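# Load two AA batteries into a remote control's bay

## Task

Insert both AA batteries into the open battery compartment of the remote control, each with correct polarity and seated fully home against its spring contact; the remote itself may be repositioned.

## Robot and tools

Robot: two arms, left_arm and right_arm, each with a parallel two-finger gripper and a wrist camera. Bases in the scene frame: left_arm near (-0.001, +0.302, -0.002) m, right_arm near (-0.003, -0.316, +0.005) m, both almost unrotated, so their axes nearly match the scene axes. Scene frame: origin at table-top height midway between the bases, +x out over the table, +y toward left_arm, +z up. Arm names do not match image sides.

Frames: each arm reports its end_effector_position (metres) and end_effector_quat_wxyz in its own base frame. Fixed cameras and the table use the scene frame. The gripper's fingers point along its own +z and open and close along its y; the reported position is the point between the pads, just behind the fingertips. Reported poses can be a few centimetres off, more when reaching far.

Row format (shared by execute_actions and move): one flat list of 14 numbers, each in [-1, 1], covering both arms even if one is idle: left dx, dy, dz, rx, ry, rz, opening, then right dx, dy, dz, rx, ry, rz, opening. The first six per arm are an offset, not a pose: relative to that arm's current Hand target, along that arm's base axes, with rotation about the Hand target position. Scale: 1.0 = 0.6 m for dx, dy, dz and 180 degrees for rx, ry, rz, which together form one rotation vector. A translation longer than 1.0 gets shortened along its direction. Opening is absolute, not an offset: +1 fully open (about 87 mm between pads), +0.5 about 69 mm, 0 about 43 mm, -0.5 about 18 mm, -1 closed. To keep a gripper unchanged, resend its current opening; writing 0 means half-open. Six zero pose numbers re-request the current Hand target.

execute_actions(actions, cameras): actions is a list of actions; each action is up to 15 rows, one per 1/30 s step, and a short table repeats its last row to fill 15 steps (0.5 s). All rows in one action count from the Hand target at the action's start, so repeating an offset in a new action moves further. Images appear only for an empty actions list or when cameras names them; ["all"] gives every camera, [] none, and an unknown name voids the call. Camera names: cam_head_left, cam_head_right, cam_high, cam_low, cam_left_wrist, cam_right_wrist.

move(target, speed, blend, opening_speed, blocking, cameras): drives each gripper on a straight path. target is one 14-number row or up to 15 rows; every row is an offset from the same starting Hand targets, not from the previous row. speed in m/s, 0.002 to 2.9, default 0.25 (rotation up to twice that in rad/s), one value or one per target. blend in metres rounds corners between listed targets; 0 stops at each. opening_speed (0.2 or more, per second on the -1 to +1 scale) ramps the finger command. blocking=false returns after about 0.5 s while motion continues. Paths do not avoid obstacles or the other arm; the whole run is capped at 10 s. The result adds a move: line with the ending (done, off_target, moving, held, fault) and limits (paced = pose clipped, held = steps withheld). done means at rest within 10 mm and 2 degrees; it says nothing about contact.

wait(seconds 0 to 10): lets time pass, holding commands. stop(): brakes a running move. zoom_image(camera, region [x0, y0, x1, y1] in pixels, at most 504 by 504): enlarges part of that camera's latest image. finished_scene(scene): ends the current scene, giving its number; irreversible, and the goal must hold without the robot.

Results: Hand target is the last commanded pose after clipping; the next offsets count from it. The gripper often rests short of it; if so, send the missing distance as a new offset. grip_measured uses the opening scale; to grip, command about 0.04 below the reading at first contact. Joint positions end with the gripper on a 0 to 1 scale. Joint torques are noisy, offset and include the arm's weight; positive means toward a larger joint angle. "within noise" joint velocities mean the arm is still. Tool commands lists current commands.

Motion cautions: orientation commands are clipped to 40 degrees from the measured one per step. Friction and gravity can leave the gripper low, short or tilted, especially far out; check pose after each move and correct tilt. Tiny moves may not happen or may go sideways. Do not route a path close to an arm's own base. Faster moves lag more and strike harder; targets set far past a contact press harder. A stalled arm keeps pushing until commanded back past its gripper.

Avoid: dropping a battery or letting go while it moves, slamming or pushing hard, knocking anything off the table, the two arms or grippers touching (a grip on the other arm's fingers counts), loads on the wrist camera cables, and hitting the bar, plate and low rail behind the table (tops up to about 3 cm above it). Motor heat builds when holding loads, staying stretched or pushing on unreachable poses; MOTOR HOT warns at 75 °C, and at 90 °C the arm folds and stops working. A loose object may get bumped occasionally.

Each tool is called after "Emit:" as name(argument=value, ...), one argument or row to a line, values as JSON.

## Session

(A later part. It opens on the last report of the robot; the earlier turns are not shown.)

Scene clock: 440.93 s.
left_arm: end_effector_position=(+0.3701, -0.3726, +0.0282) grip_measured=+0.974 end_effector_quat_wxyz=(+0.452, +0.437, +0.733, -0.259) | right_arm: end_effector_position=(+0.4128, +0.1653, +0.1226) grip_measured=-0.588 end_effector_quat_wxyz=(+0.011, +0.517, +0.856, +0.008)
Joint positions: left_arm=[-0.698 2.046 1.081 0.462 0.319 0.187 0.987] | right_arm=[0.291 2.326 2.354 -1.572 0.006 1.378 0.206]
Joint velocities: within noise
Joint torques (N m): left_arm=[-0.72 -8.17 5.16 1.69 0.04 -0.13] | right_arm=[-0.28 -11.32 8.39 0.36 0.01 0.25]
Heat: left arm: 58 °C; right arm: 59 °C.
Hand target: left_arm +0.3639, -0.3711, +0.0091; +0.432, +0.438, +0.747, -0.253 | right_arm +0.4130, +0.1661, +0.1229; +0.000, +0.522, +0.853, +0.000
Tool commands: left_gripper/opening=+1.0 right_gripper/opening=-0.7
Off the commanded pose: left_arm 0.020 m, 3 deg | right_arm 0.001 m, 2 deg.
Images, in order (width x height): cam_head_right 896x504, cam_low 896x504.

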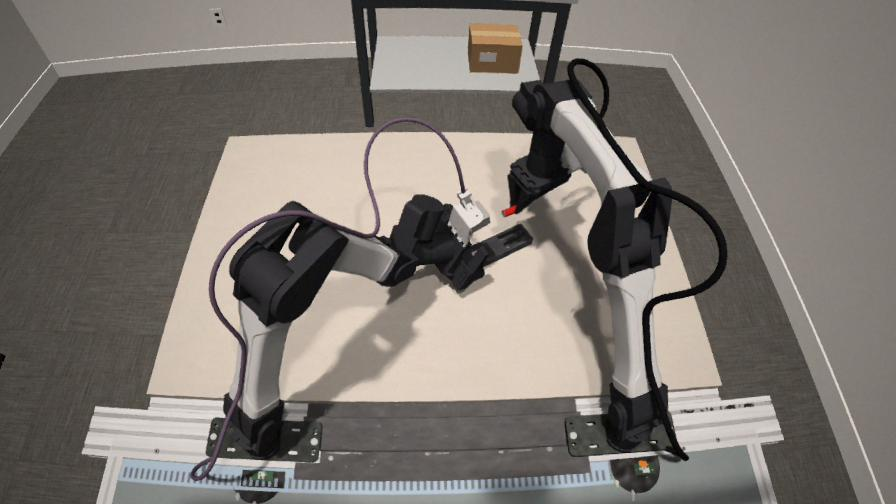

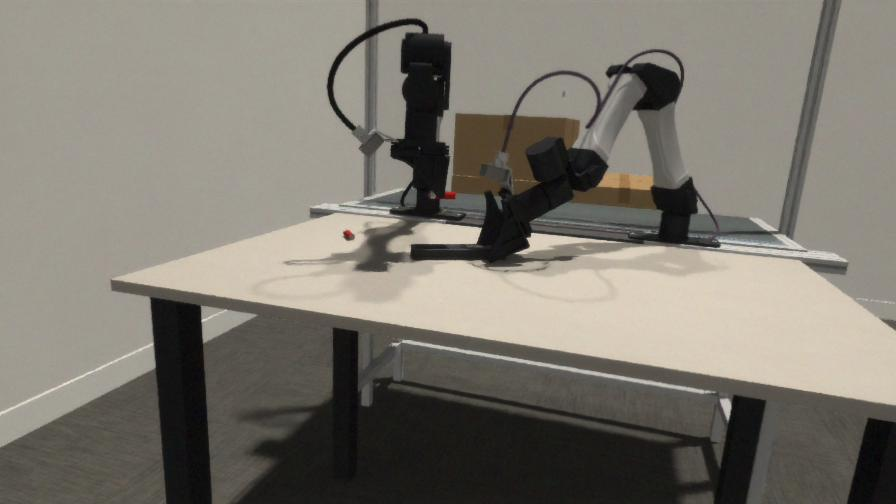

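Emit:
move(
  target=[0,0,0.0367,0,0,0,1, 0,0,0,0,0,0,-0.7],
  speed=0.1,
  cameras=["cam_left_wrist"],
)

Scene clock: 447.50 s.
left_arm: end_effector_position=(+0.3690, -0.3716, +0.0279) grip_measured=+0.974 end_effector_quat_wxyz=(+0.443, +0.438, +0.738, -0.258) | right_arm: end_effector_position=(+0.4128, +0.1653, +0.1226) grip_measured=-0.588 end_effector_quat_wxyz=(+0.011, +0.517, +0.856, +0.008)
Joint positions: left_arm=[-0.698 2.042 1.093 0.426 0.318 0.187 0.987] | right_arm=[0.291 2.326 2.354 -1.572 0.006 1.378 0.206]
Joint torques (N m): left_arm=[-0.42 -13.04 6.45 1.27 0.07 -0.18] | right_arm=[-0.28 -11.34 8.39 0.35 0.01 0.25]
Heat: left arm: 57 °C; right arm: 59 °C.
Hand target: left_arm +0.3639, -0.3711, +0.0310; +0.431, +0.438, +0.747, -0.253 | right_arm +0.4130, +0.1661, +0.1229; +0.000, +0.522, +0.853, +0.000
Off the commanded pose: left_arm 0.006 m, 2 deg | right_arm 0.001 m, 2 deg.
joint sent to its limit (right arm) — joint 4 (wrist pitch), lower limit. The joint targets still meet the commanded pose.
move: done
camera_calibration:
cam_left_wrist: T_world_to_cam=[[-0.874807, -0.484319, -0.0121716, 0.141621], [-0.471211, 0.856432, -0.210913, 0.520839], [0.112573, -0.178773, -0.977429, 0.0640322], [0, 0, 0, 1]] pos_world=[0.362108, -0.366026, 0.174163]
Images, in order (width x height): cam_left_wrist 896x504.

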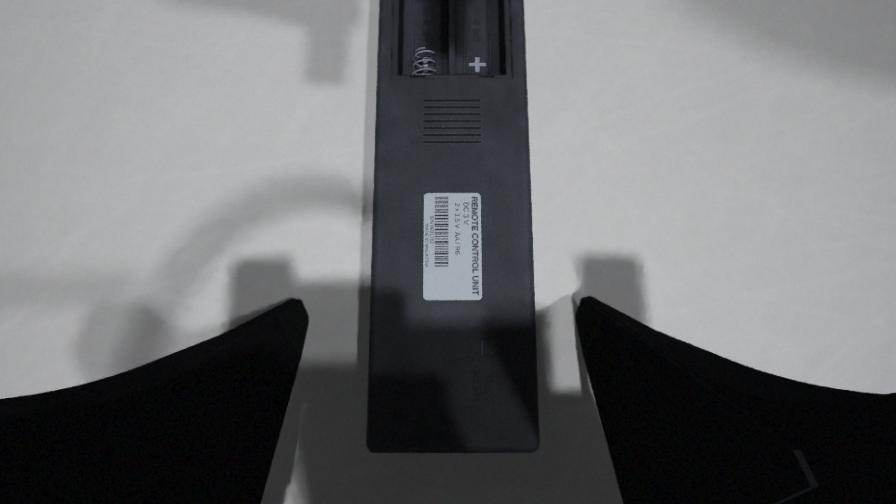

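Emit:
move(
  target=[0,0,0,0,0,0,0.0, 0,0,0,0,0,0,-0.7],
  speed=0.1,
  opening_speed=0.6,
  cameras=["cam_left_wrist","cam_right_wrist"],
)

Scene clock: 453.93 s.
left_arm: end_effector_position=(+0.3697, -0.3710, +0.0277) grip_measured=+0.068 end_effector_quat_wxyz=(+0.444, +0.437, +0.739, -0.255) | right_arm: end_effector_position=(+0.4128, +0.1653, +0.1226) grip_measured=-0.588 end_effector_quat_wxyz=(+0.011, +0.517, +0.856, +0.008)
Joint positions: left_arm=[-0.698 2.042 1.093 0.426 0.313 0.187 0.534] | right_arm=[0.291 2.326 2.354 -1.572 0.006 1.378 0.206]
Joint torques (N m): left_arm=[-0.57 -13.11 6.32 1.27 0.08 -0.12] | right_arm=[-0.28 -11.33 8.39 0.36 0.01 0.25]
Heat: left arm: 57 °C; right arm: 60 °C.
Hand target: left_arm +0.3639, -0.3711, +0.0310; +0.431, +0.438, +0.747, -0.253 | right_arm +0.4130, +0.1661, +0.1229; +0.000, +0.522, +0.853, +0.000
Off the commanded pose: left_arm 0.007 m, 2 deg | right_arm 0.001 m, 2 deg.
joint sent to its limit (right arm) — joint 4 (wrist pitch), lower limit. The joint targets still meet the commanded pose.
move: done
camera_calibration:
cam_left_wrist: T_world_to_cam=[[-0.872532, -0.488341, -0.0145021, 0.140268], [-0.474882, 0.85471, -0.20966, 0.521342], [0.114781, -0.176049, -0.977667, 0.0640536], [0, 0, 0, 1]] pos_world=[0.362612, -0.365822, 0.173962]
cam_right_wrist: T_world_to_cam=[[-0.890009, -0.455723, -0.0141464, 0.442108], [-0.310292, 0.582671, 0.751141, -0.0371179], [-0.334069, 0.672912, -0.65999, 0.24895], [0, 0, 0, 1]] pos_world=[0.465129, 0.0555845, 0.19844]
Images, in order (width x height): cam_left_wrist 896x504, cam_right_wrist 896x504.

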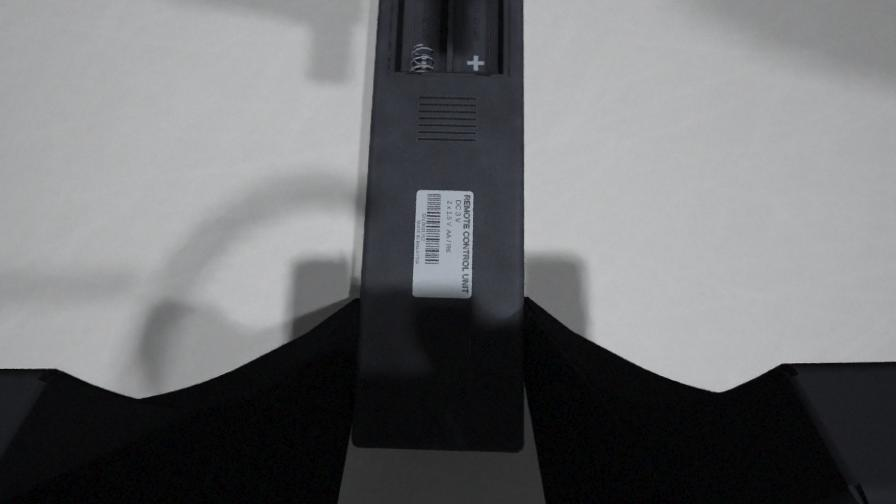

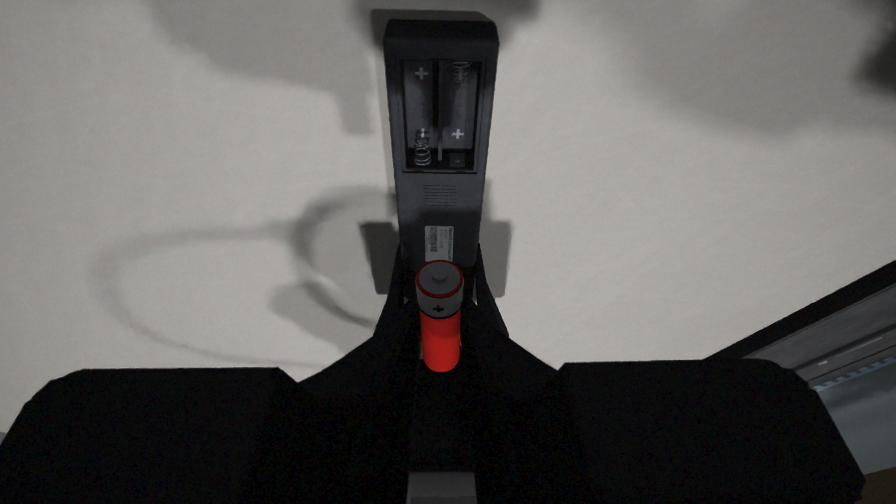

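Emit:
zoom_image(
  camera="cam_right_wrist",
  region=[375, 10, 515, 190],
)

Scaled by 2.800.

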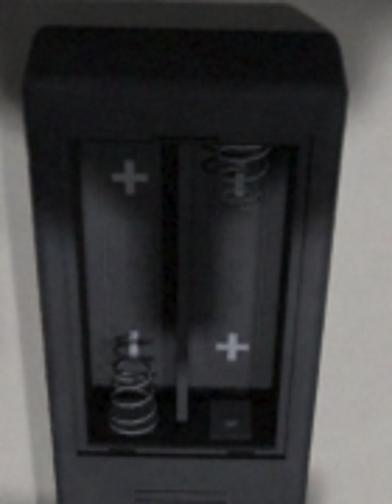

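Emit:
execute_actions(
  actions=[],
  cameras=["cam_low","cam_high"],
)

Emit:
zoom_image(
  camera="cam_low",
  region=[340, 100, 560, 280],
)

Emit:
zoom_image(
  camera="cam_high",
  region=[330, 150, 560, 330],
)

Scene clock: 499.10 s.
left_arm: end_effector_position=(+0.3697, -0.3710, +0.0277) grip_measured=+0.068 end_effector_quat_wxyz=(+0.444, +0.437, +0.739, -0.255) | right_arm: end_effector_position=(+0.4128, +0.1653, +0.1226) grip_measured=-0.588 end_effector_quat_wxyz=(+0.011, +0.517, +0.856, +0.008)
Joint positions: left_arm=[-0.698 2.042 1.093 0.426 0.313 0.187 0.534] | right_arm=[0.291 2.326 2.354 -1.572 0.006 1.378 0.206]
Joint velocities: within noise
Joint torques (N m): left_arm=[-0.66 -13.14 6.42 1.24 0.09 -0.18] | right_arm=[-0.28 -11.33 8.38 0.36 0.01 0.26]
Heat: left arm: 55 °C; right arm: 61 °C.
Hand target: left_arm +0.3639, -0.3711, +0.0310; +0.431, +0.438, +0.747, -0.253 | right_arm +0.4130, +0.1661, +0.1229; +0.000, +0.522, +0.853, +0.000
Tool commands: left_gripper/opening=+0.0 right_gripper/opening=-0.7
Off the commanded pose: left_arm 0.007 m, 2 deg | right_arm 0.001 m, 2 deg.
Images, in order (width x height): cam_high 896x504, cam_low 896x504.

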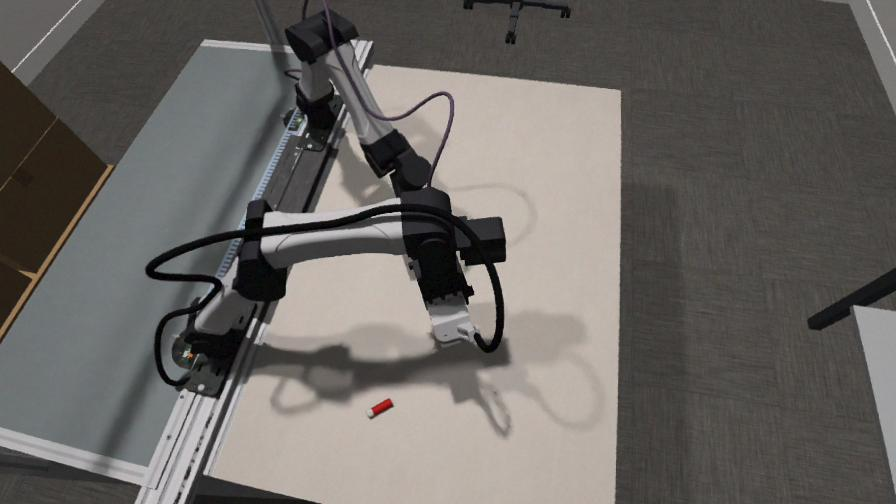

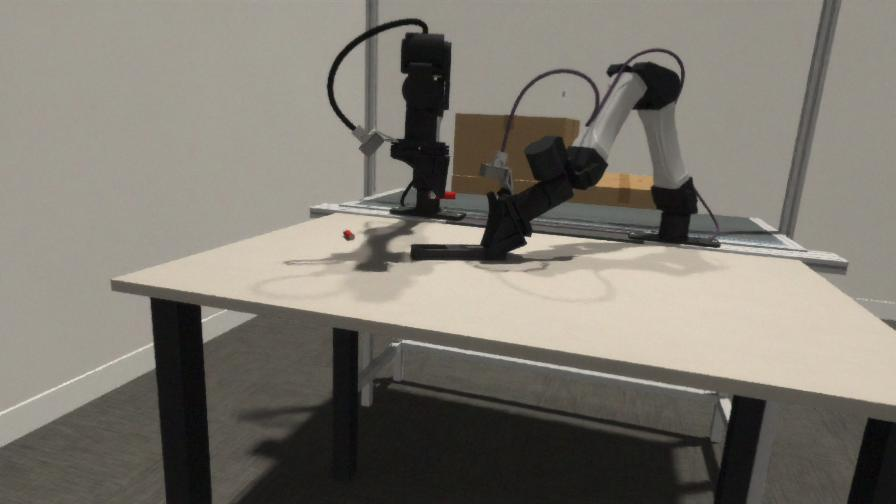

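Scaled by 2.291.

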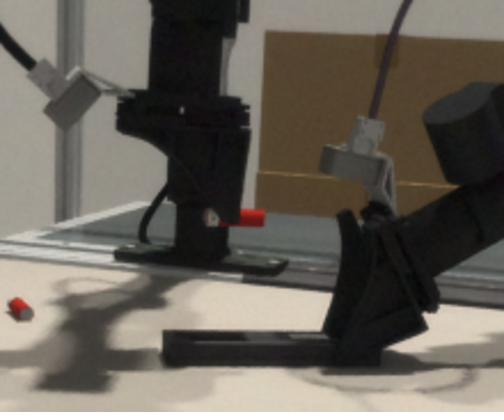

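Scaled by 2.191.

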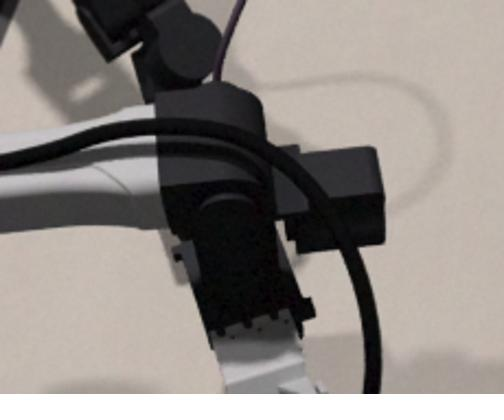

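Emit:
move(
  target=[
    [0,0,0,0,0,0,0.0, 0.0733,-0.1467,-0.0667,0,0,-0.0094,-0.7],
    [0,0,0,0,0,0,0.0, 0.0733,-0.1467,-0.18,0,0,-0.0094,-0.7],
  ],
  speed=[0.2,0.1],
  cameras=["cam_right_wrist"],
)

Scene clock: 521.23 s.
left_arm: end_effector_position=(+0.3697, -0.3710, +0.0277) grip_measured=+0.068 end_effector_quat_wxyz=(+0.444, +0.437, +0.739, -0.255) | right_arm: end_effector_position=(+0.4511, +0.0758, +0.0096) grip_measured=-0.588 end_effector_quat_wxyz=(-0.014, +0.539, +0.842, -0.014)
Joint positions: left_arm=[-0.698 2.042 1.093 0.426 0.313 0.187 0.534] | right_arm=[0.083 2.48 2.171 -1.302 0.005 1.222 0.206]
Joint torques (N m): left_arm=[-0.64 -13.01 6.52 1.3 0.09 -0.13] | right_arm=[0.1 -15.2 5.68 0.72 0.05 0.04]
Heat: left arm: 55 °C; right arm: 61 °C.
Hand target: left_arm +0.3639, -0.3711, +0.0310; +0.431, +0.438, +0.747, -0.253 | right_arm +0.4570, +0.0780, +0.0149; +0.000, +0.535, +0.845, +0.000
Off the commanded pose: left_arm 0.007 m, 2 deg | right_arm 0.008 m, 2 deg.
move: done
camera_calibration:
cam_right_wrist: T_world_to_cam=[[-0.911556, -0.40816, 0.049716, 0.439317], [-0.229141, 0.604661, 0.76281, 0.0735404], [-0.34141, 0.683952, -0.644708, 0.249779], [0, 0, 0, 1]] pos_world=[0.50259, -0.0359922, 0.083096]
Images, in order (width x height): cam_right_wrist 896x504.

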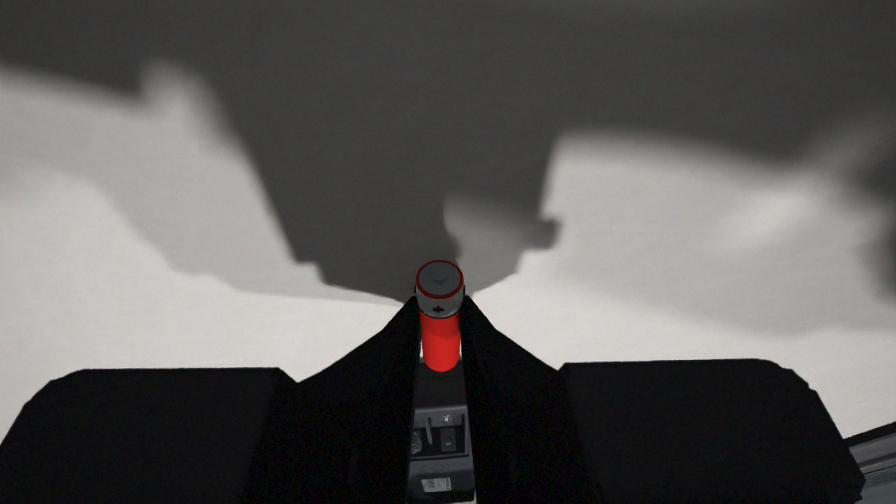

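Emit:
move(
  target=[0,0,0,0,0,0,0.0, 0,0,0,0,0,0,-0.3],
  speed=0.05,
  opening_speed=0.4,
  cameras=["cam_right_wrist"],
)

Scene clock: 525.40 s.
left_arm: end_effector_position=(+0.3697, -0.3710, +0.0277) grip_measured=+0.068 end_effector_quat_wxyz=(+0.444, +0.437, +0.739, -0.255) | right_arm: end_effector_position=(+0.4562, +0.0762, +0.0092) grip_measured=-0.300 end_effector_quat_wxyz=(-0.006, +0.539, +0.842, -0.008)
Joint positions: left_arm=[-0.698 2.042 1.093 0.426 0.313 0.187 0.534] | right_arm=[0.083 2.48 2.171 -1.281 0.005 1.222 0.35]
Joint torques (N m): left_arm=[-0.58 -13.18 6.61 1.29 0.08 -0.19] | right_arm=[0.06 -15.25 5.63 0.54 0.05 0.05]
Heat: left arm: 56 °C; right arm: 61 °C.
Hand target: left_arm +0.3639, -0.3711, +0.0310; +0.431, +0.438, +0.747, -0.253 | right_arm +0.4569, +0.0780, +0.0149; +0.000, +0.535, +0.845, +0.000
Off the commanded pose: left_arm 0.007 m, 2 deg | right_arm 0.006 m, 1 deg.
move: done
camera_calibration:
cam_right_wrist: T_world_to_cam=[[-0.912239, -0.408538, 0.0302671, 0.444694], [-0.244998, 0.603293, 0.758956, 0.0821248], [-0.328322, 0.684934, -0.650439, 0.245014], [0, 0, 0, 1]] pos_world=[0.506231, -0.0356891, 0.0835776]
Images, in order (width x height): cam_right_wrist 896x504.

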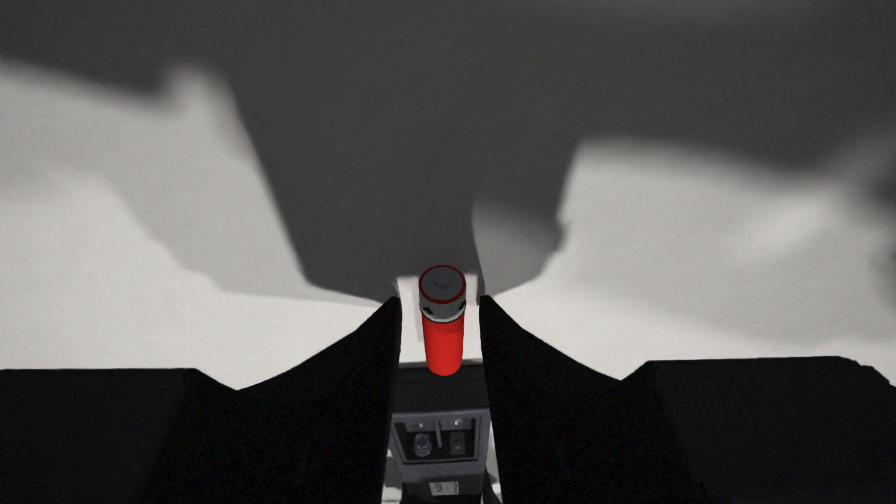

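Emit:
zoom_image(
  camera="cam_right_wrist",
  region=[380, 350, 510, 504],
)

Scaled by 3.273.

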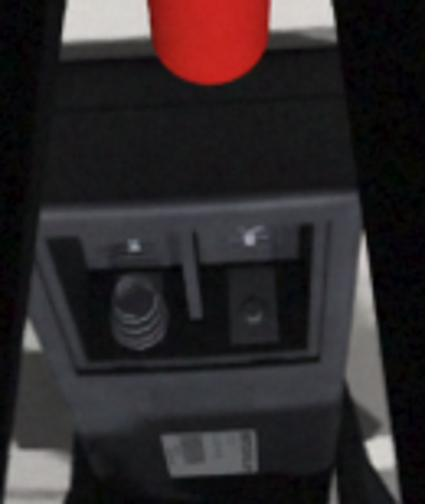

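Emit:
zoom_image(
  camera="cam_right_wrist",
  region=[385, 400, 495, 504],
)

Scaled by 4.582.

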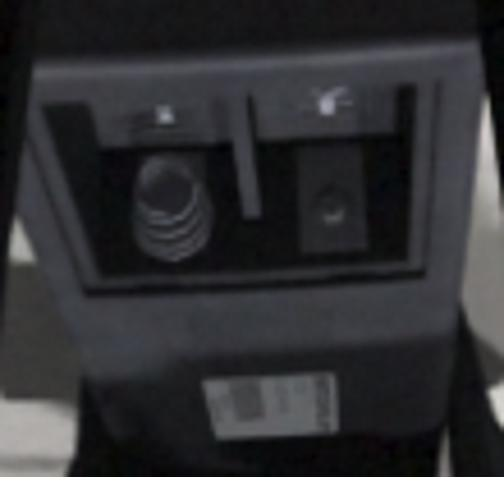

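Emit:
move(
  target=[
    [0,0,0,0,0,0,0.0, 0.0143,-0.031,0.07,0,0,0.005,-0.3],
    [0,0,0,0,0,0,0.0, 0.0143,-0.031,0.0067,0,0,0.005,-0.3],
  ],
  speed=[0.1,0.06],
  cameras=["cam_right_wrist"],
)

Scene clock: 549.13 s.
left_arm: end_effector_position=(+0.3697, -0.3710, +0.0277) grip_measured=+0.068 end_effector_quat_wxyz=(+0.444, +0.437, +0.739, -0.255) | right_arm: end_effector_position=(+0.4658, +0.0609, +0.0212) grip_measured=-0.300 end_effector_quat_wxyz=(+0.001, +0.530, +0.848, -0.002)
Joint positions: left_arm=[-0.698 2.042 1.093 0.426 0.313 0.187 0.534] | right_arm=[0.05 2.507 2.27 -1.335 0.005 1.168 0.35]
Joint torques (N m): left_arm=[-0.55 -13.26 6.35 1.26 0.08 -0.12] | right_arm=[-0.54 -13.74 5.78 0.59 0.04 0.02]
Heat: left arm: 57 °C; right arm: 62 °C.
Hand target: left_arm +0.3639, -0.3711, +0.0310; +0.431, +0.438, +0.747, -0.253 | right_arm +0.4656, +0.0594, +0.0189; +0.000, +0.528, +0.849, +0.000
Off the commanded pose: left_arm 0.007 m, 2 deg | right_arm 0.003 m, 0 deg.
move: done
camera_calibration:
cam_right_wrist: T_world_to_cam=[[-0.903833, -0.427657, 0.014004, 0.444339], [-0.270577, 0.596593, 0.755556, 0.0969252], [-0.331474, 0.679107, -0.654934, 0.268299], [0, 0, 0, 1]] pos_world=[0.516768, -0.0500036, 0.0962629]
Images, in order (width x height): cam_right_wrist 896x504.

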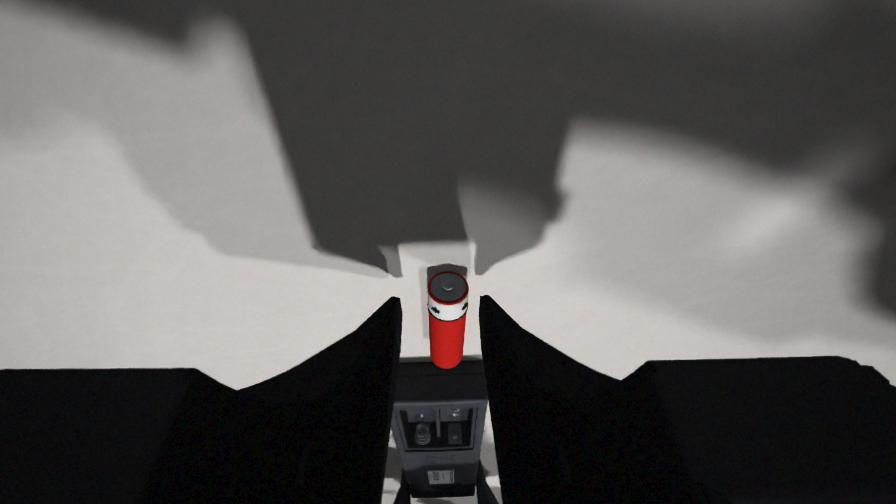

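Emit:
move(
  target=[
    [0,0,0,0,0,0,0.0, -0.0015,-0.0083,0.04,0,0,0,-0.3],
    [0,0,0,0,0,0,0.0, -0.0015,-0.0083,-0.0167,0,0,0,-0.3],
  ],
  speed=[0.1,0.06],
  cameras=["cam_right_wrist"],
)

Scene clock: 555.40 s.
left_arm: end_effector_position=(+0.3697, -0.3710, +0.0277) grip_measured=+0.068 end_effector_quat_wxyz=(+0.444, +0.437, +0.739, -0.255) | right_arm: end_effector_position=(+0.4642, +0.0573, +0.0090) grip_measured=-0.300 end_effector_quat_wxyz=(-0.001, +0.529, +0.849, -0.004)
Joint positions: left_arm=[-0.698 2.042 1.093 0.426 0.313 0.187 0.534] | right_arm=[0.043 2.507 2.222 -1.292 0.005 1.158 0.35]
Joint torques (N m): left_arm=[-0.46 -12.96 6.27 1.31 0.07 -0.21] | right_arm=[-0.84 -14.17 5.78 0.58 0.04 0.03]
Heat: left arm: 57 °C; right arm: 63 °C.
Hand target: left_arm +0.3639, -0.3711, +0.0310; +0.431, +0.438, +0.747, -0.253 | right_arm +0.4646, +0.0544, +0.0089; +0.000, +0.529, +0.849, -0.001
Off the commanded pose: left_arm 0.007 m, 2 deg | right_arm 0.003 m, 0 deg.
move: done
camera_calibration:
cam_right_wrist: T_world_to_cam=[[-0.902605, -0.430055, 0.0189193, 0.44111], [-0.268107, 0.596004, 0.7569, 0.106818], [-0.336785, 0.678109, -0.653257, 0.264771], [0, 0, 0, 1]] pos_world=[0.515957, -0.0535061, 0.0837674]
Images, in order (width x height): cam_right_wrist 896x504.

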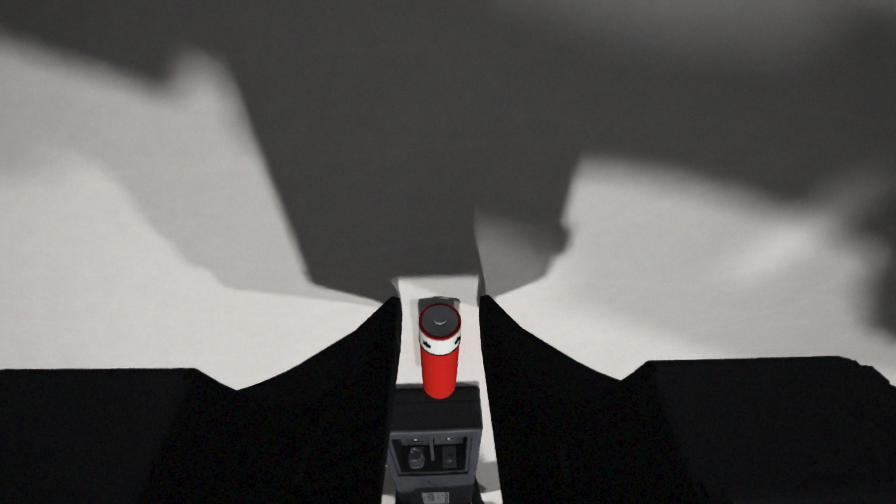

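Emit:
move(
  target=[
    [0,0,0,0,0,0,0.0, 0,0,0.04,0,0,0,-0.3],
    [0,0,0,0,0,0,0.0, 0,0,0.0037,0,0,0,-0.3],
    [0,0,0,0,0,0,0.0, 0,0,0.0037,0,0,0,-0.7],
  ],
  speed=[0.1,0.06,0.05],
  opening_speed=0.5,
  cameras=["cam_right_wrist"],
)

Scene clock: 562.00 s.
left_arm: end_effector_position=(+0.3697, -0.3710, +0.0277) grip_measured=+0.068 end_effector_quat_wxyz=(+0.444, +0.437, +0.739, -0.255) | right_arm: end_effector_position=(+0.4642, +0.0573, +0.0108) grip_measured=-0.600 end_effector_quat_wxyz=(-0.001, +0.529, +0.849, -0.004)
Joint positions: left_arm=[-0.698 2.042 1.093 0.426 0.313 0.187 0.534] | right_arm=[0.043 2.507 2.229 -1.3 0.005 1.158 0.2]
Joint torques (N m): left_arm=[-0.59 -13.09 6.42 1.29 0.07 -0.2] | right_arm=[-0.85 -14.22 5.81 0.58 0.04 0.02]
Heat: left arm: 57 °C; right arm: 64 °C.
Hand target: left_arm +0.3639, -0.3711, +0.0310; +0.431, +0.438, +0.747, -0.253 | right_arm +0.4646, +0.0544, +0.0111; +0.000, +0.528, +0.849, -0.001
Off the commanded pose: left_arm 0.007 m, 2 deg | right_arm 0.003 m, 0 deg.
move: done
camera_calibration:
cam_right_wrist: T_world_to_cam=[[-0.902434, -0.430395, 0.0193039, 0.441026], [-0.268038, 0.595961, 0.756958, 0.105439], [-0.337296, 0.677931, -0.653178, 0.266228], [0, 0, 0, 1]] pos_world=[0.516056, -0.0535066, 0.0855677]
Images, in order (width x height): cam_right_wrist 896x504.

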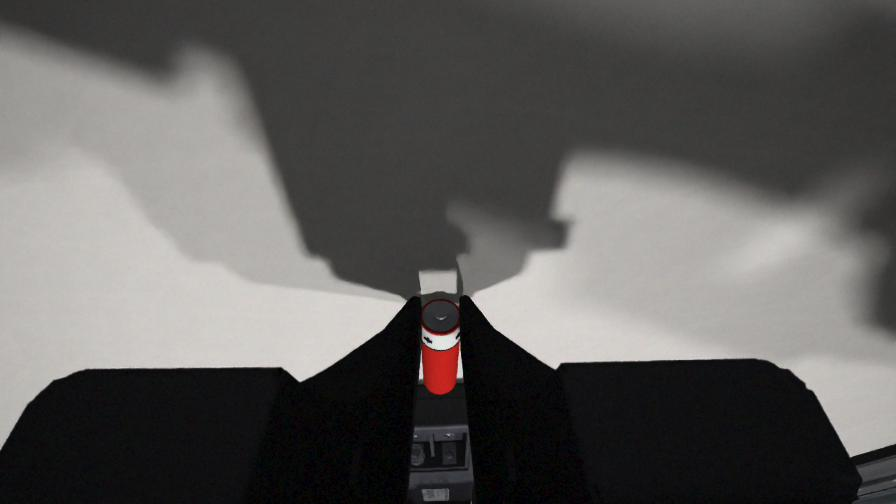

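Emit:
move(
  target=[
    [0,0,0,0,0,0,0.0, 0,0,0.1,0,0,0,-0.7],
    [0,0,0,0,0,0,0.0, -0.0377,0.1193,0.09,-0.1003,-0.0478,0,-0.7],
  ],
  speed=[0.1,0.12],
  cameras=["cam_right_wrist","cam_low"],
)

Scene clock: 593.07 s.
left_arm: end_effector_position=(+0.3697, -0.3710, +0.0277) grip_measured=+0.068 end_effector_quat_wxyz=(+0.444, +0.437, +0.739, -0.255) | right_arm: end_effector_position=(+0.4384, +0.1270, +0.0495) grip_measured=-0.600 end_effector_quat_wxyz=(+0.127, +0.512, +0.842, -0.107)
Joint positions: left_arm=[-0.698 2.042 1.093 0.426 0.313 0.187 0.534] | right_arm=[0.323 2.374 2.158 -1.353 0.334 1.416 0.2]
Joint torques (N m): left_arm=[-0.7 -13.23 6.24 1.29 0.15 -0.1] | right_arm=[-0.13 -16.62 5.82 0.57 0.44 0.26]
Heat: left arm: 59 °C; right arm: 68 °C.
Hand target: left_arm +0.3639, -0.3711, +0.0310; +0.431, +0.438, +0.747, -0.253 | right_arm +0.4419, +0.1260, +0.0651; +0.146, +0.520, +0.836, -0.094
Off the commanded pose: left_arm 0.007 m, 2 deg | right_arm 0.016 m, 3 deg.
move: off_target (right_arm)
camera_calibration:
cam_right_wrist: T_world_to_cam=[[-0.896521, -0.439404, 0.056339, 0.443752], [-0.35429, 0.787518, 0.504275, 0.0536867], [-0.265949, 0.432133, -0.861703, 0.245672], [0, 0, 0, 1]] pos_world=[0.48219, 0.0465445, 0.159623]
Images, in order (width x height): cam_low 896x504, cam_right_wrist 896x504.

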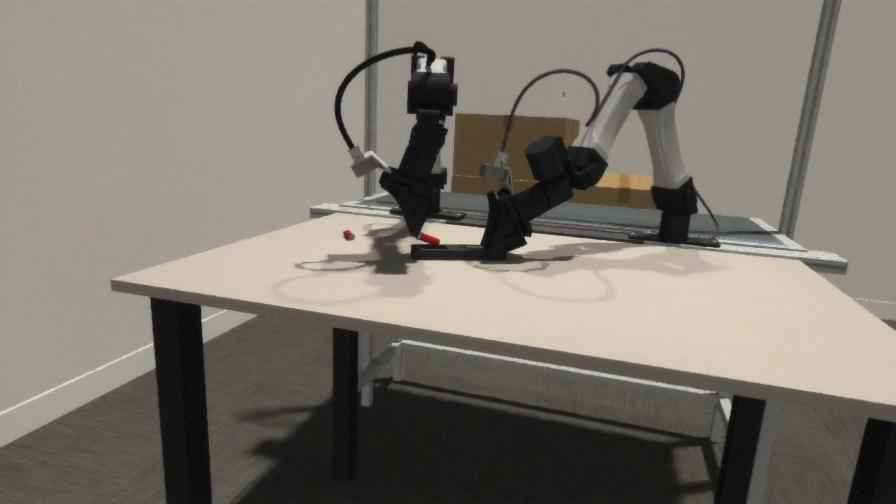

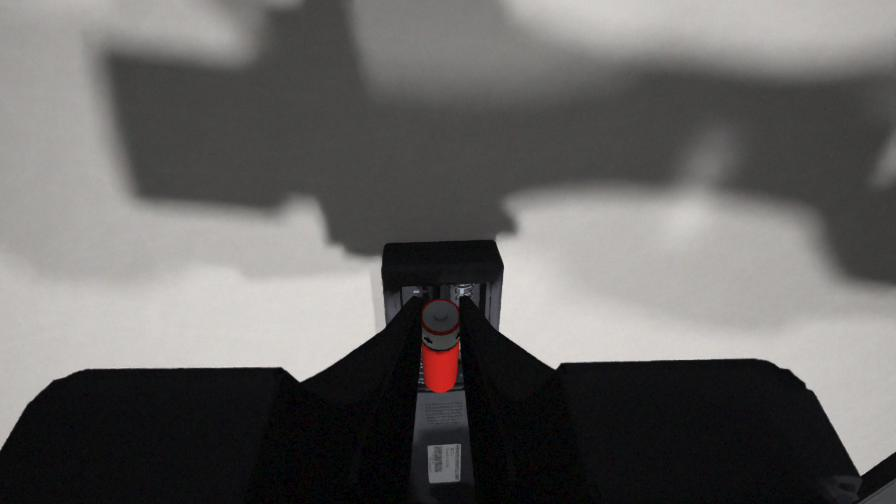

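Emit:
move(
  target=[0,0,0,0,0,0,0.0, 0.012,0.0057,0.02,0,0,0,-0.7],
  speed=0.1,
  cameras=["cam_right_wrist"],
)

Scene clock: 600.57 s.
left_arm: end_effector_position=(+0.3697, -0.3710, +0.0277) grip_measured=+0.068 end_effector_quat_wxyz=(+0.444, +0.437, +0.739, -0.255) | right_arm: end_effector_position=(+0.4471, +0.1296, +0.0754) grip_measured=-0.600 end_effector_quat_wxyz=(+0.142, +0.516, +0.840, -0.091)
Joint positions: left_arm=[-0.698 2.042 1.093 0.426 0.313 0.187 0.534] | right_arm=[0.323 2.374 2.261 -1.413 0.336 1.418 0.2]
Joint torques (N m): left_arm=[-0.55 -13 6.17 1.3 0.06 -0.18] | right_arm=[0.09 -11.89 9.32 0.37 0.43 0.26]
Heat: left arm: 59 °C; right arm: 69 °C.
Hand target: left_arm +0.3639, -0.3711, +0.0310; +0.431, +0.438, +0.747, -0.253 | right_arm +0.4492, +0.1295, +0.0771; +0.146, +0.520, +0.836, -0.094
Off the commanded pose: left_arm 0.007 m, 2 deg | right_arm 0.003 m, 1 deg.
move: done
camera_calibration:
cam_right_wrist: T_world_to_cam=[[-0.898794, -0.438172, 0.0132268, 0.455302], [-0.373954, 0.782115, 0.498453, 0.0516288], [-0.228753, 0.44306, -0.866816, 0.251549], [0, 0, 0, 1]] pos_world=[0.486072, 0.0476697, 0.18629]
Images, in order (width x height): cam_right_wrist 896x504.

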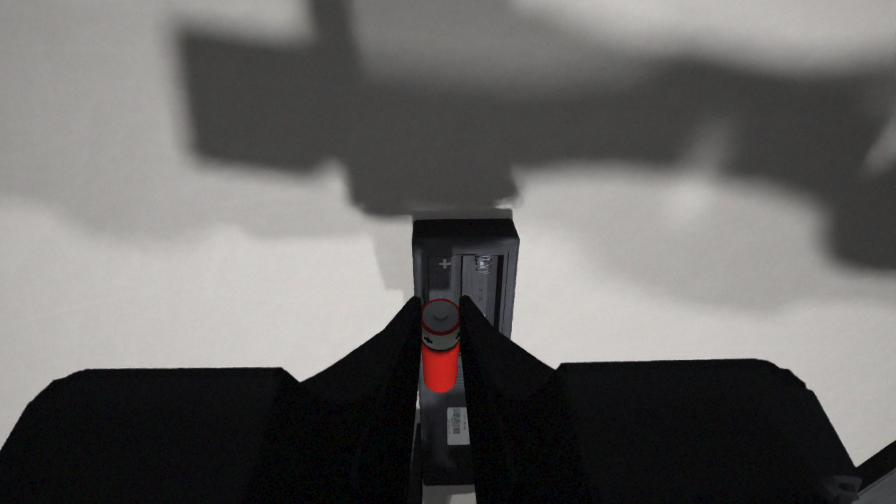

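Emit:
zoom_image(
  camera="cam_right_wrist",
  region=[390, 200, 540, 500],
)

Scaled by 1.680.

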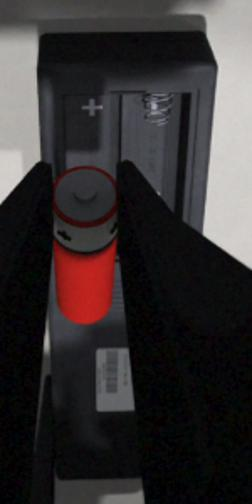

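Emit:
move(
  target=[0,0,0,0,0,0,0.0, -0.0017,-0.0063,-0.0167,0,0,-0.0056,-0.7],
  speed=0.08,
  cameras=["cam_right_wrist"],
)

Scene clock: 633.93 s.
left_arm: end_effector_position=(+0.3697, -0.3710, +0.0277) grip_measured=+0.068 end_effector_quat_wxyz=(+0.444, +0.437, +0.739, -0.255) | right_arm: end_effector_position=(+0.4460, +0.1292, +0.0681) grip_measured=-0.600 end_effector_quat_wxyz=(+0.140, +0.520, +0.837, -0.094)
Joint positions: left_arm=[-0.698 2.042 1.093 0.426 0.313 0.187 0.534] | right_arm=[0.323 2.374 2.232 -1.394 0.336 1.429 0.2]
Joint torques (N m): left_arm=[-0.47 -12.98 6.68 1.26 0.09 -0.15] | right_arm=[-0.57 -13.15 5.9 0.66 0.42 0.26]
Heat: left arm: 60 °C; right arm: 64 °C.
Hand target: left_arm +0.3639, -0.3711, +0.0310; +0.431, +0.438, +0.747, -0.253 | right_arm +0.4482, +0.1257, +0.0671; +0.145, +0.528, +0.831, -0.095
Off the commanded pose: left_arm 0.007 m, 2 deg | right_arm 0.004 m, 1 deg.
move: done
camera_calibration:
cam_right_wrist: T_world_to_cam=[[-0.903375, -0.42843, 0.0189928, 0.454591], [-0.362737, 0.786981, 0.499082, 0.0494242], [-0.228769, 0.443969, -0.866346, 0.245046], [0, 0, 0, 1]] pos_world=[0.484653, 0.0470719, 0.178994]
Images, in order (width x height): cam_right_wrist 896x504.

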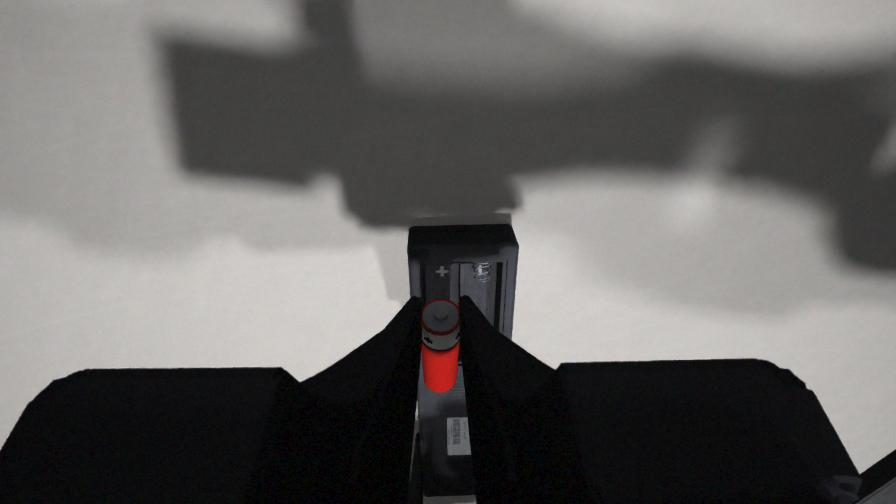

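Emit:
zoom_image(
  camera="cam_right_wrist",
  region=[390, 210, 540, 500],
)

Scaled by 1.738.

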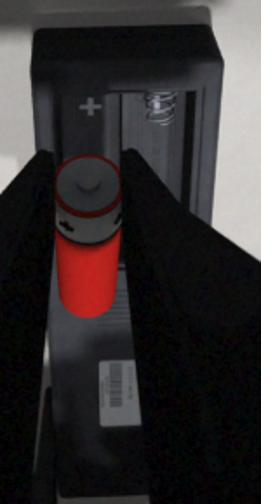

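Emit:
move(
  target=[0,0,0,0,0,0,0.0, 0.0025,-0.0053,-0.02,0,0,0,-0.7],
  speed=0.06,
  cameras=["cam_right_wrist"],
)

Emit:
zoom_image(
  camera="cam_right_wrist",
  region=[380, 220, 530, 420],
)

Scene clock: 642.20 s.
left_arm: end_effector_position=(+0.3697, -0.3710, +0.0277) grip_measured=+0.068 end_effector_quat_wxyz=(+0.444, +0.437, +0.739, -0.255) | right_arm: end_effector_position=(+0.4474, +0.1272, +0.0546) grip_measured=-0.600 end_effector_quat_wxyz=(+0.139, +0.522, +0.836, -0.095)
Joint positions: left_arm=[-0.698 2.042 1.093 0.426 0.313 0.187 0.534] | right_arm=[0.318 2.374 2.179 -1.341 0.337 1.429 0.2]
Joint torques (N m): left_arm=[-0.53 -12.98 6.42 1.28 0.13 -0.08] | right_arm=[-0.84 -13.5 5.91 0.62 0.42 0.18]
Heat: left arm: 60 °C; right arm: 64 °C.
Hand target: left_arm +0.3639, -0.3711, +0.0310; +0.431, +0.438, +0.747, -0.253 | right_arm +0.4497, +0.1223, +0.0551; +0.145, +0.528, +0.831, -0.095
Off the commanded pose: left_arm 0.007 m, 2 deg | right_arm 0.005 m, 1 deg.
move: done
camera_calibration:
cam_right_wrist: T_world_to_cam=[[-0.905477, -0.423933, 0.0198042, 0.45562], [-0.35853, 0.789085, 0.4988, 0.0560689], [-0.227085, 0.444551, -0.866491, 0.2338], [0, 0, 0, 1]] pos_world=[0.485748, 0.0449733, 0.165595]
Images, in order (width x height): cam_right_wrist 896x504.

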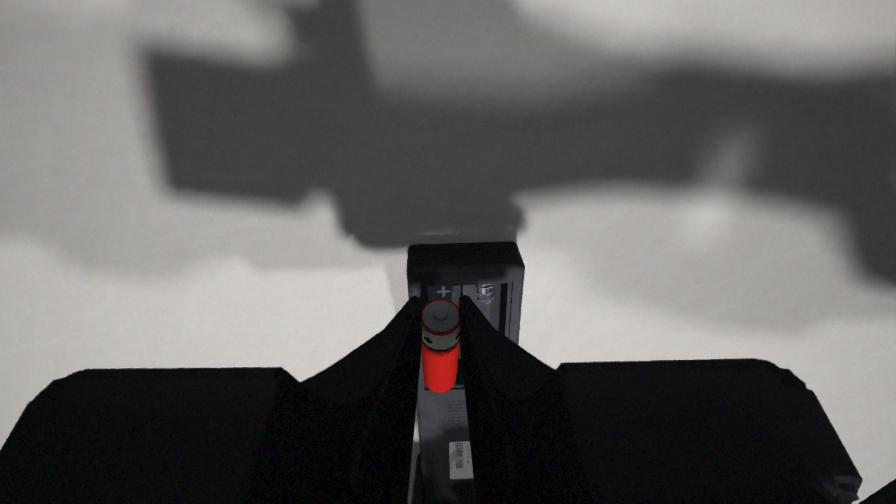

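Scaled by 2.520.

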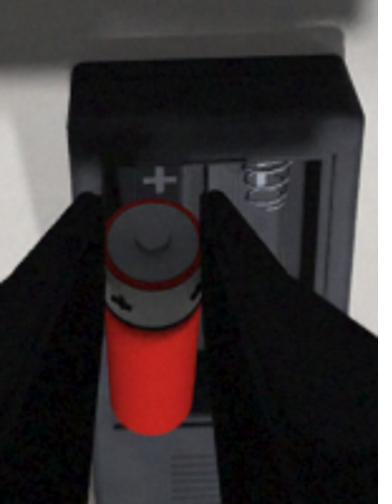

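Emit:
move(
  target=[0,0,0,0,0,0,0.0, 0,0,-0.0183,0,0,0,-0.7],
  speed=0.05,
  cameras=["cam_right_wrist"],
)

Emit:
zoom_image(
  camera="cam_right_wrist",
  region=[380, 240, 530, 440],
)

Scene clock: 650.73 s.
left_arm: end_effector_position=(+0.3697, -0.3710, +0.0277) grip_measured=+0.068 end_effector_quat_wxyz=(+0.444, +0.437, +0.739, -0.255) | right_arm: end_effector_position=(+0.4467, +0.1270, +0.0433) grip_measured=-0.600 end_effector_quat_wxyz=(+0.138, +0.522, +0.836, -0.096)
Joint positions: left_arm=[-0.698 2.042 1.093 0.426 0.313 0.187 0.534] | right_arm=[0.318 2.374 2.134 -1.3 0.337 1.429 0.2]
Joint torques (N m): left_arm=[-0.46 -13.19 6.32 1.27 0.07 -0.13] | right_arm=[-0.84 -13.57 5.9 0.68 0.42 0.18]
Heat: left arm: 61 °C; right arm: 65 °C.
Hand target: left_arm +0.3639, -0.3711, +0.0310; +0.431, +0.438, +0.747, -0.253 | right_arm +0.4497, +0.1224, +0.0442; +0.145, +0.528, +0.831, -0.095
Off the commanded pose: left_arm 0.007 m, 2 deg | right_arm 0.006 m, 1 deg.
move: done
camera_calibration:
cam_right_wrist: T_world_to_cam=[[-0.905433, -0.423834, 0.02359, 0.454915], [-0.356659, 0.78971, 0.499152, 0.0607336], [-0.230187, 0.443535, -0.866193, 0.225405], [0, 0, 0, 1]] pos_world=[0.485441, 0.044871, 0.154198]
Images, in order (width x height): cam_right_wrist 896x504.

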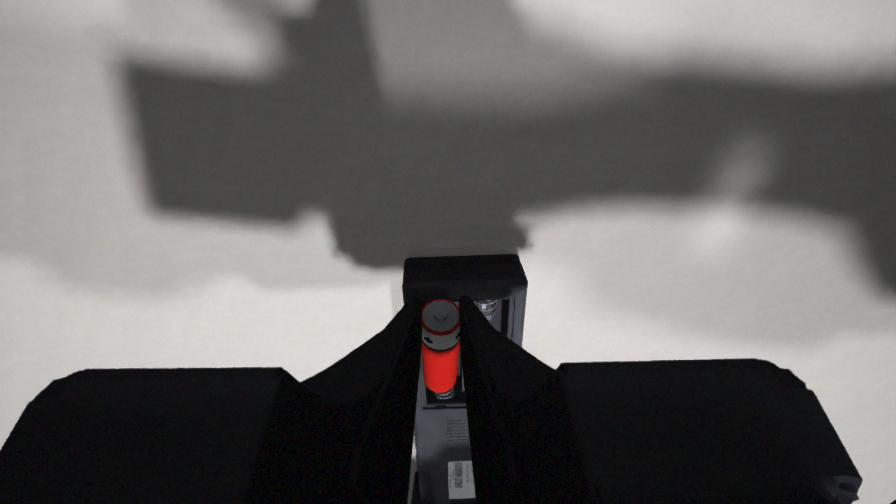

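Scaled by 2.520.

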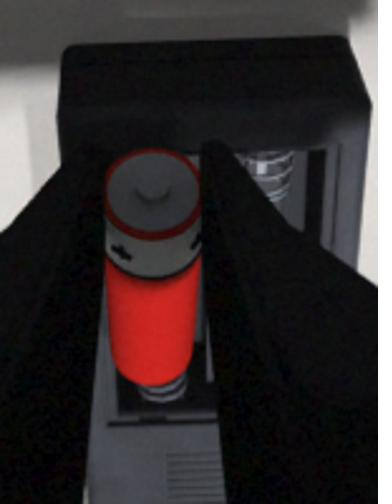

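Emit:
move(
  target=[0,0,0,0,0,0,0.0, -0.005,0.005,-0.005,0,0,0,-0.7],
  speed=0.05,
  cameras=["cam_right_wrist"],
)

Emit:
zoom_image(
  camera="cam_right_wrist",
  region=[380, 240, 530, 440],
)

Scene clock: 661.20 s.
left_arm: end_effector_position=(+0.3697, -0.3710, +0.0277) grip_measured=+0.068 end_effector_quat_wxyz=(+0.444, +0.437, +0.739, -0.255) | right_arm: end_effector_position=(+0.4446, +0.1263, +0.0365) grip_measured=-0.600 end_effector_quat_wxyz=(+0.135, +0.522, +0.836, -0.099)
Joint positions: left_arm=[-0.698 2.042 1.093 0.426 0.313 0.187 0.534] | right_arm=[0.318 2.374 2.107 -1.282 0.337 1.43 0.2]
Joint torques (N m): left_arm=[-0.64 -13.14 6.31 1.31 0.04 -0.11] | right_arm=[-0.08 -14.35 5.87 0.62 0.42 0.26]
Heat: left arm: 61 °C; right arm: 65 °C.
Hand target: left_arm +0.3639, -0.3711, +0.0310; +0.431, +0.438, +0.747, -0.253 | right_arm +0.4467, +0.1254, +0.0411; +0.145, +0.528, +0.831, -0.095
Off the commanded pose: left_arm 0.007 m, 2 deg | right_arm 0.005 m, 2 deg.
move: done
camera_calibration:
cam_right_wrist: T_world_to_cam=[[-0.905494, -0.423177, 0.0316582, 0.452526], [-0.352285, 0.7912, 0.499898, 0.0617313], [-0.236594, 0.441502, -0.865505, 0.222401], [0, 0, 0, 1]] pos_world=[0.484125, 0.0444663, 0.147304]
Images, in order (width x height): cam_right_wrist 896x504.

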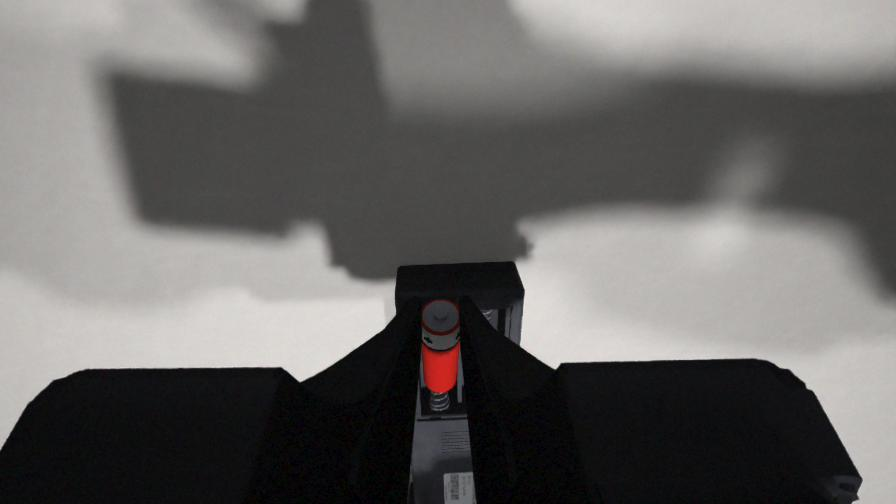

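Scaled by 2.520.

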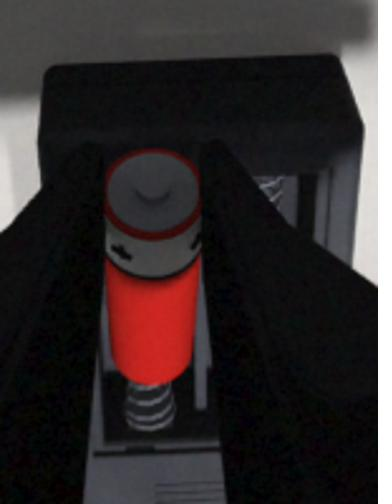

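Emit:
move(
  target=[0,0,0,0,0,0,0.0, -0.005,0.011,0.003,0,0,0,-0.7],
  speed=0.05,
  cameras=["cam_right_wrist"],
)

Emit:
zoom_image(
  camera="cam_right_wrist",
  region=[380, 240, 530, 440],
)

Scene clock: 668.83 s.
left_arm: end_effector_position=(+0.3697, -0.3710, +0.0277) grip_measured=+0.068 end_effector_quat_wxyz=(+0.444, +0.437, +0.739, -0.255) | right_arm: end_effector_position=(+0.4442, +0.1304, +0.0365) grip_measured=-0.600 end_effector_quat_wxyz=(+0.137, +0.524, +0.835, -0.098)
Joint positions: left_arm=[-0.698 2.042 1.093 0.426 0.313 0.187 0.534] | right_arm=[0.327 2.374 2.107 -1.281 0.337 1.445 0.2]
Joint torques (N m): left_arm=[-0.5 -13.12 6.38 1.22 0.1 -0.12] | right_arm=[0.5 -14.58 6.2 0.53 0.4 0.28]
Heat: left arm: 61 °C; right arm: 66 °C.
Hand target: left_arm +0.3639, -0.3711, +0.0310; +0.431, +0.438, +0.747, -0.253 | right_arm +0.4437, +0.1320, +0.0429; +0.145, +0.528, +0.831, -0.095
Off the commanded pose: left_arm 0.007 m, 2 deg | right_arm 0.007 m, 1 deg.
move: done
camera_calibration:
cam_right_wrist: T_world_to_cam=[[-0.908048, -0.418041, 0.0262764, 0.454608], [-0.35034, 0.792381, 0.499393, 0.0573383], [-0.229588, 0.444267, -0.865977, 0.217072], [0, 0, 0, 1]] pos_world=[0.482731, 0.0481729, 0.1474]
Images, in order (width x height): cam_right_wrist 896x504.

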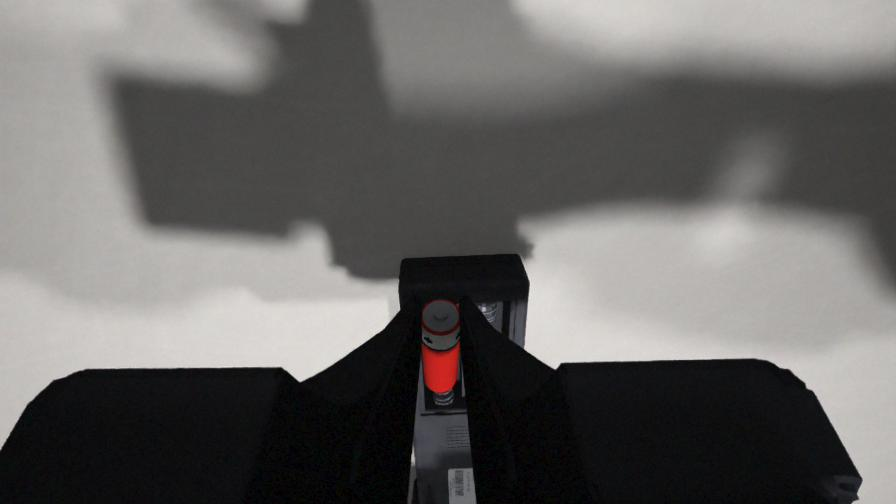

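Scaled by 2.520.

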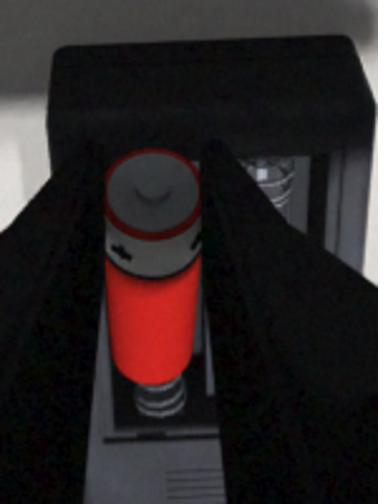

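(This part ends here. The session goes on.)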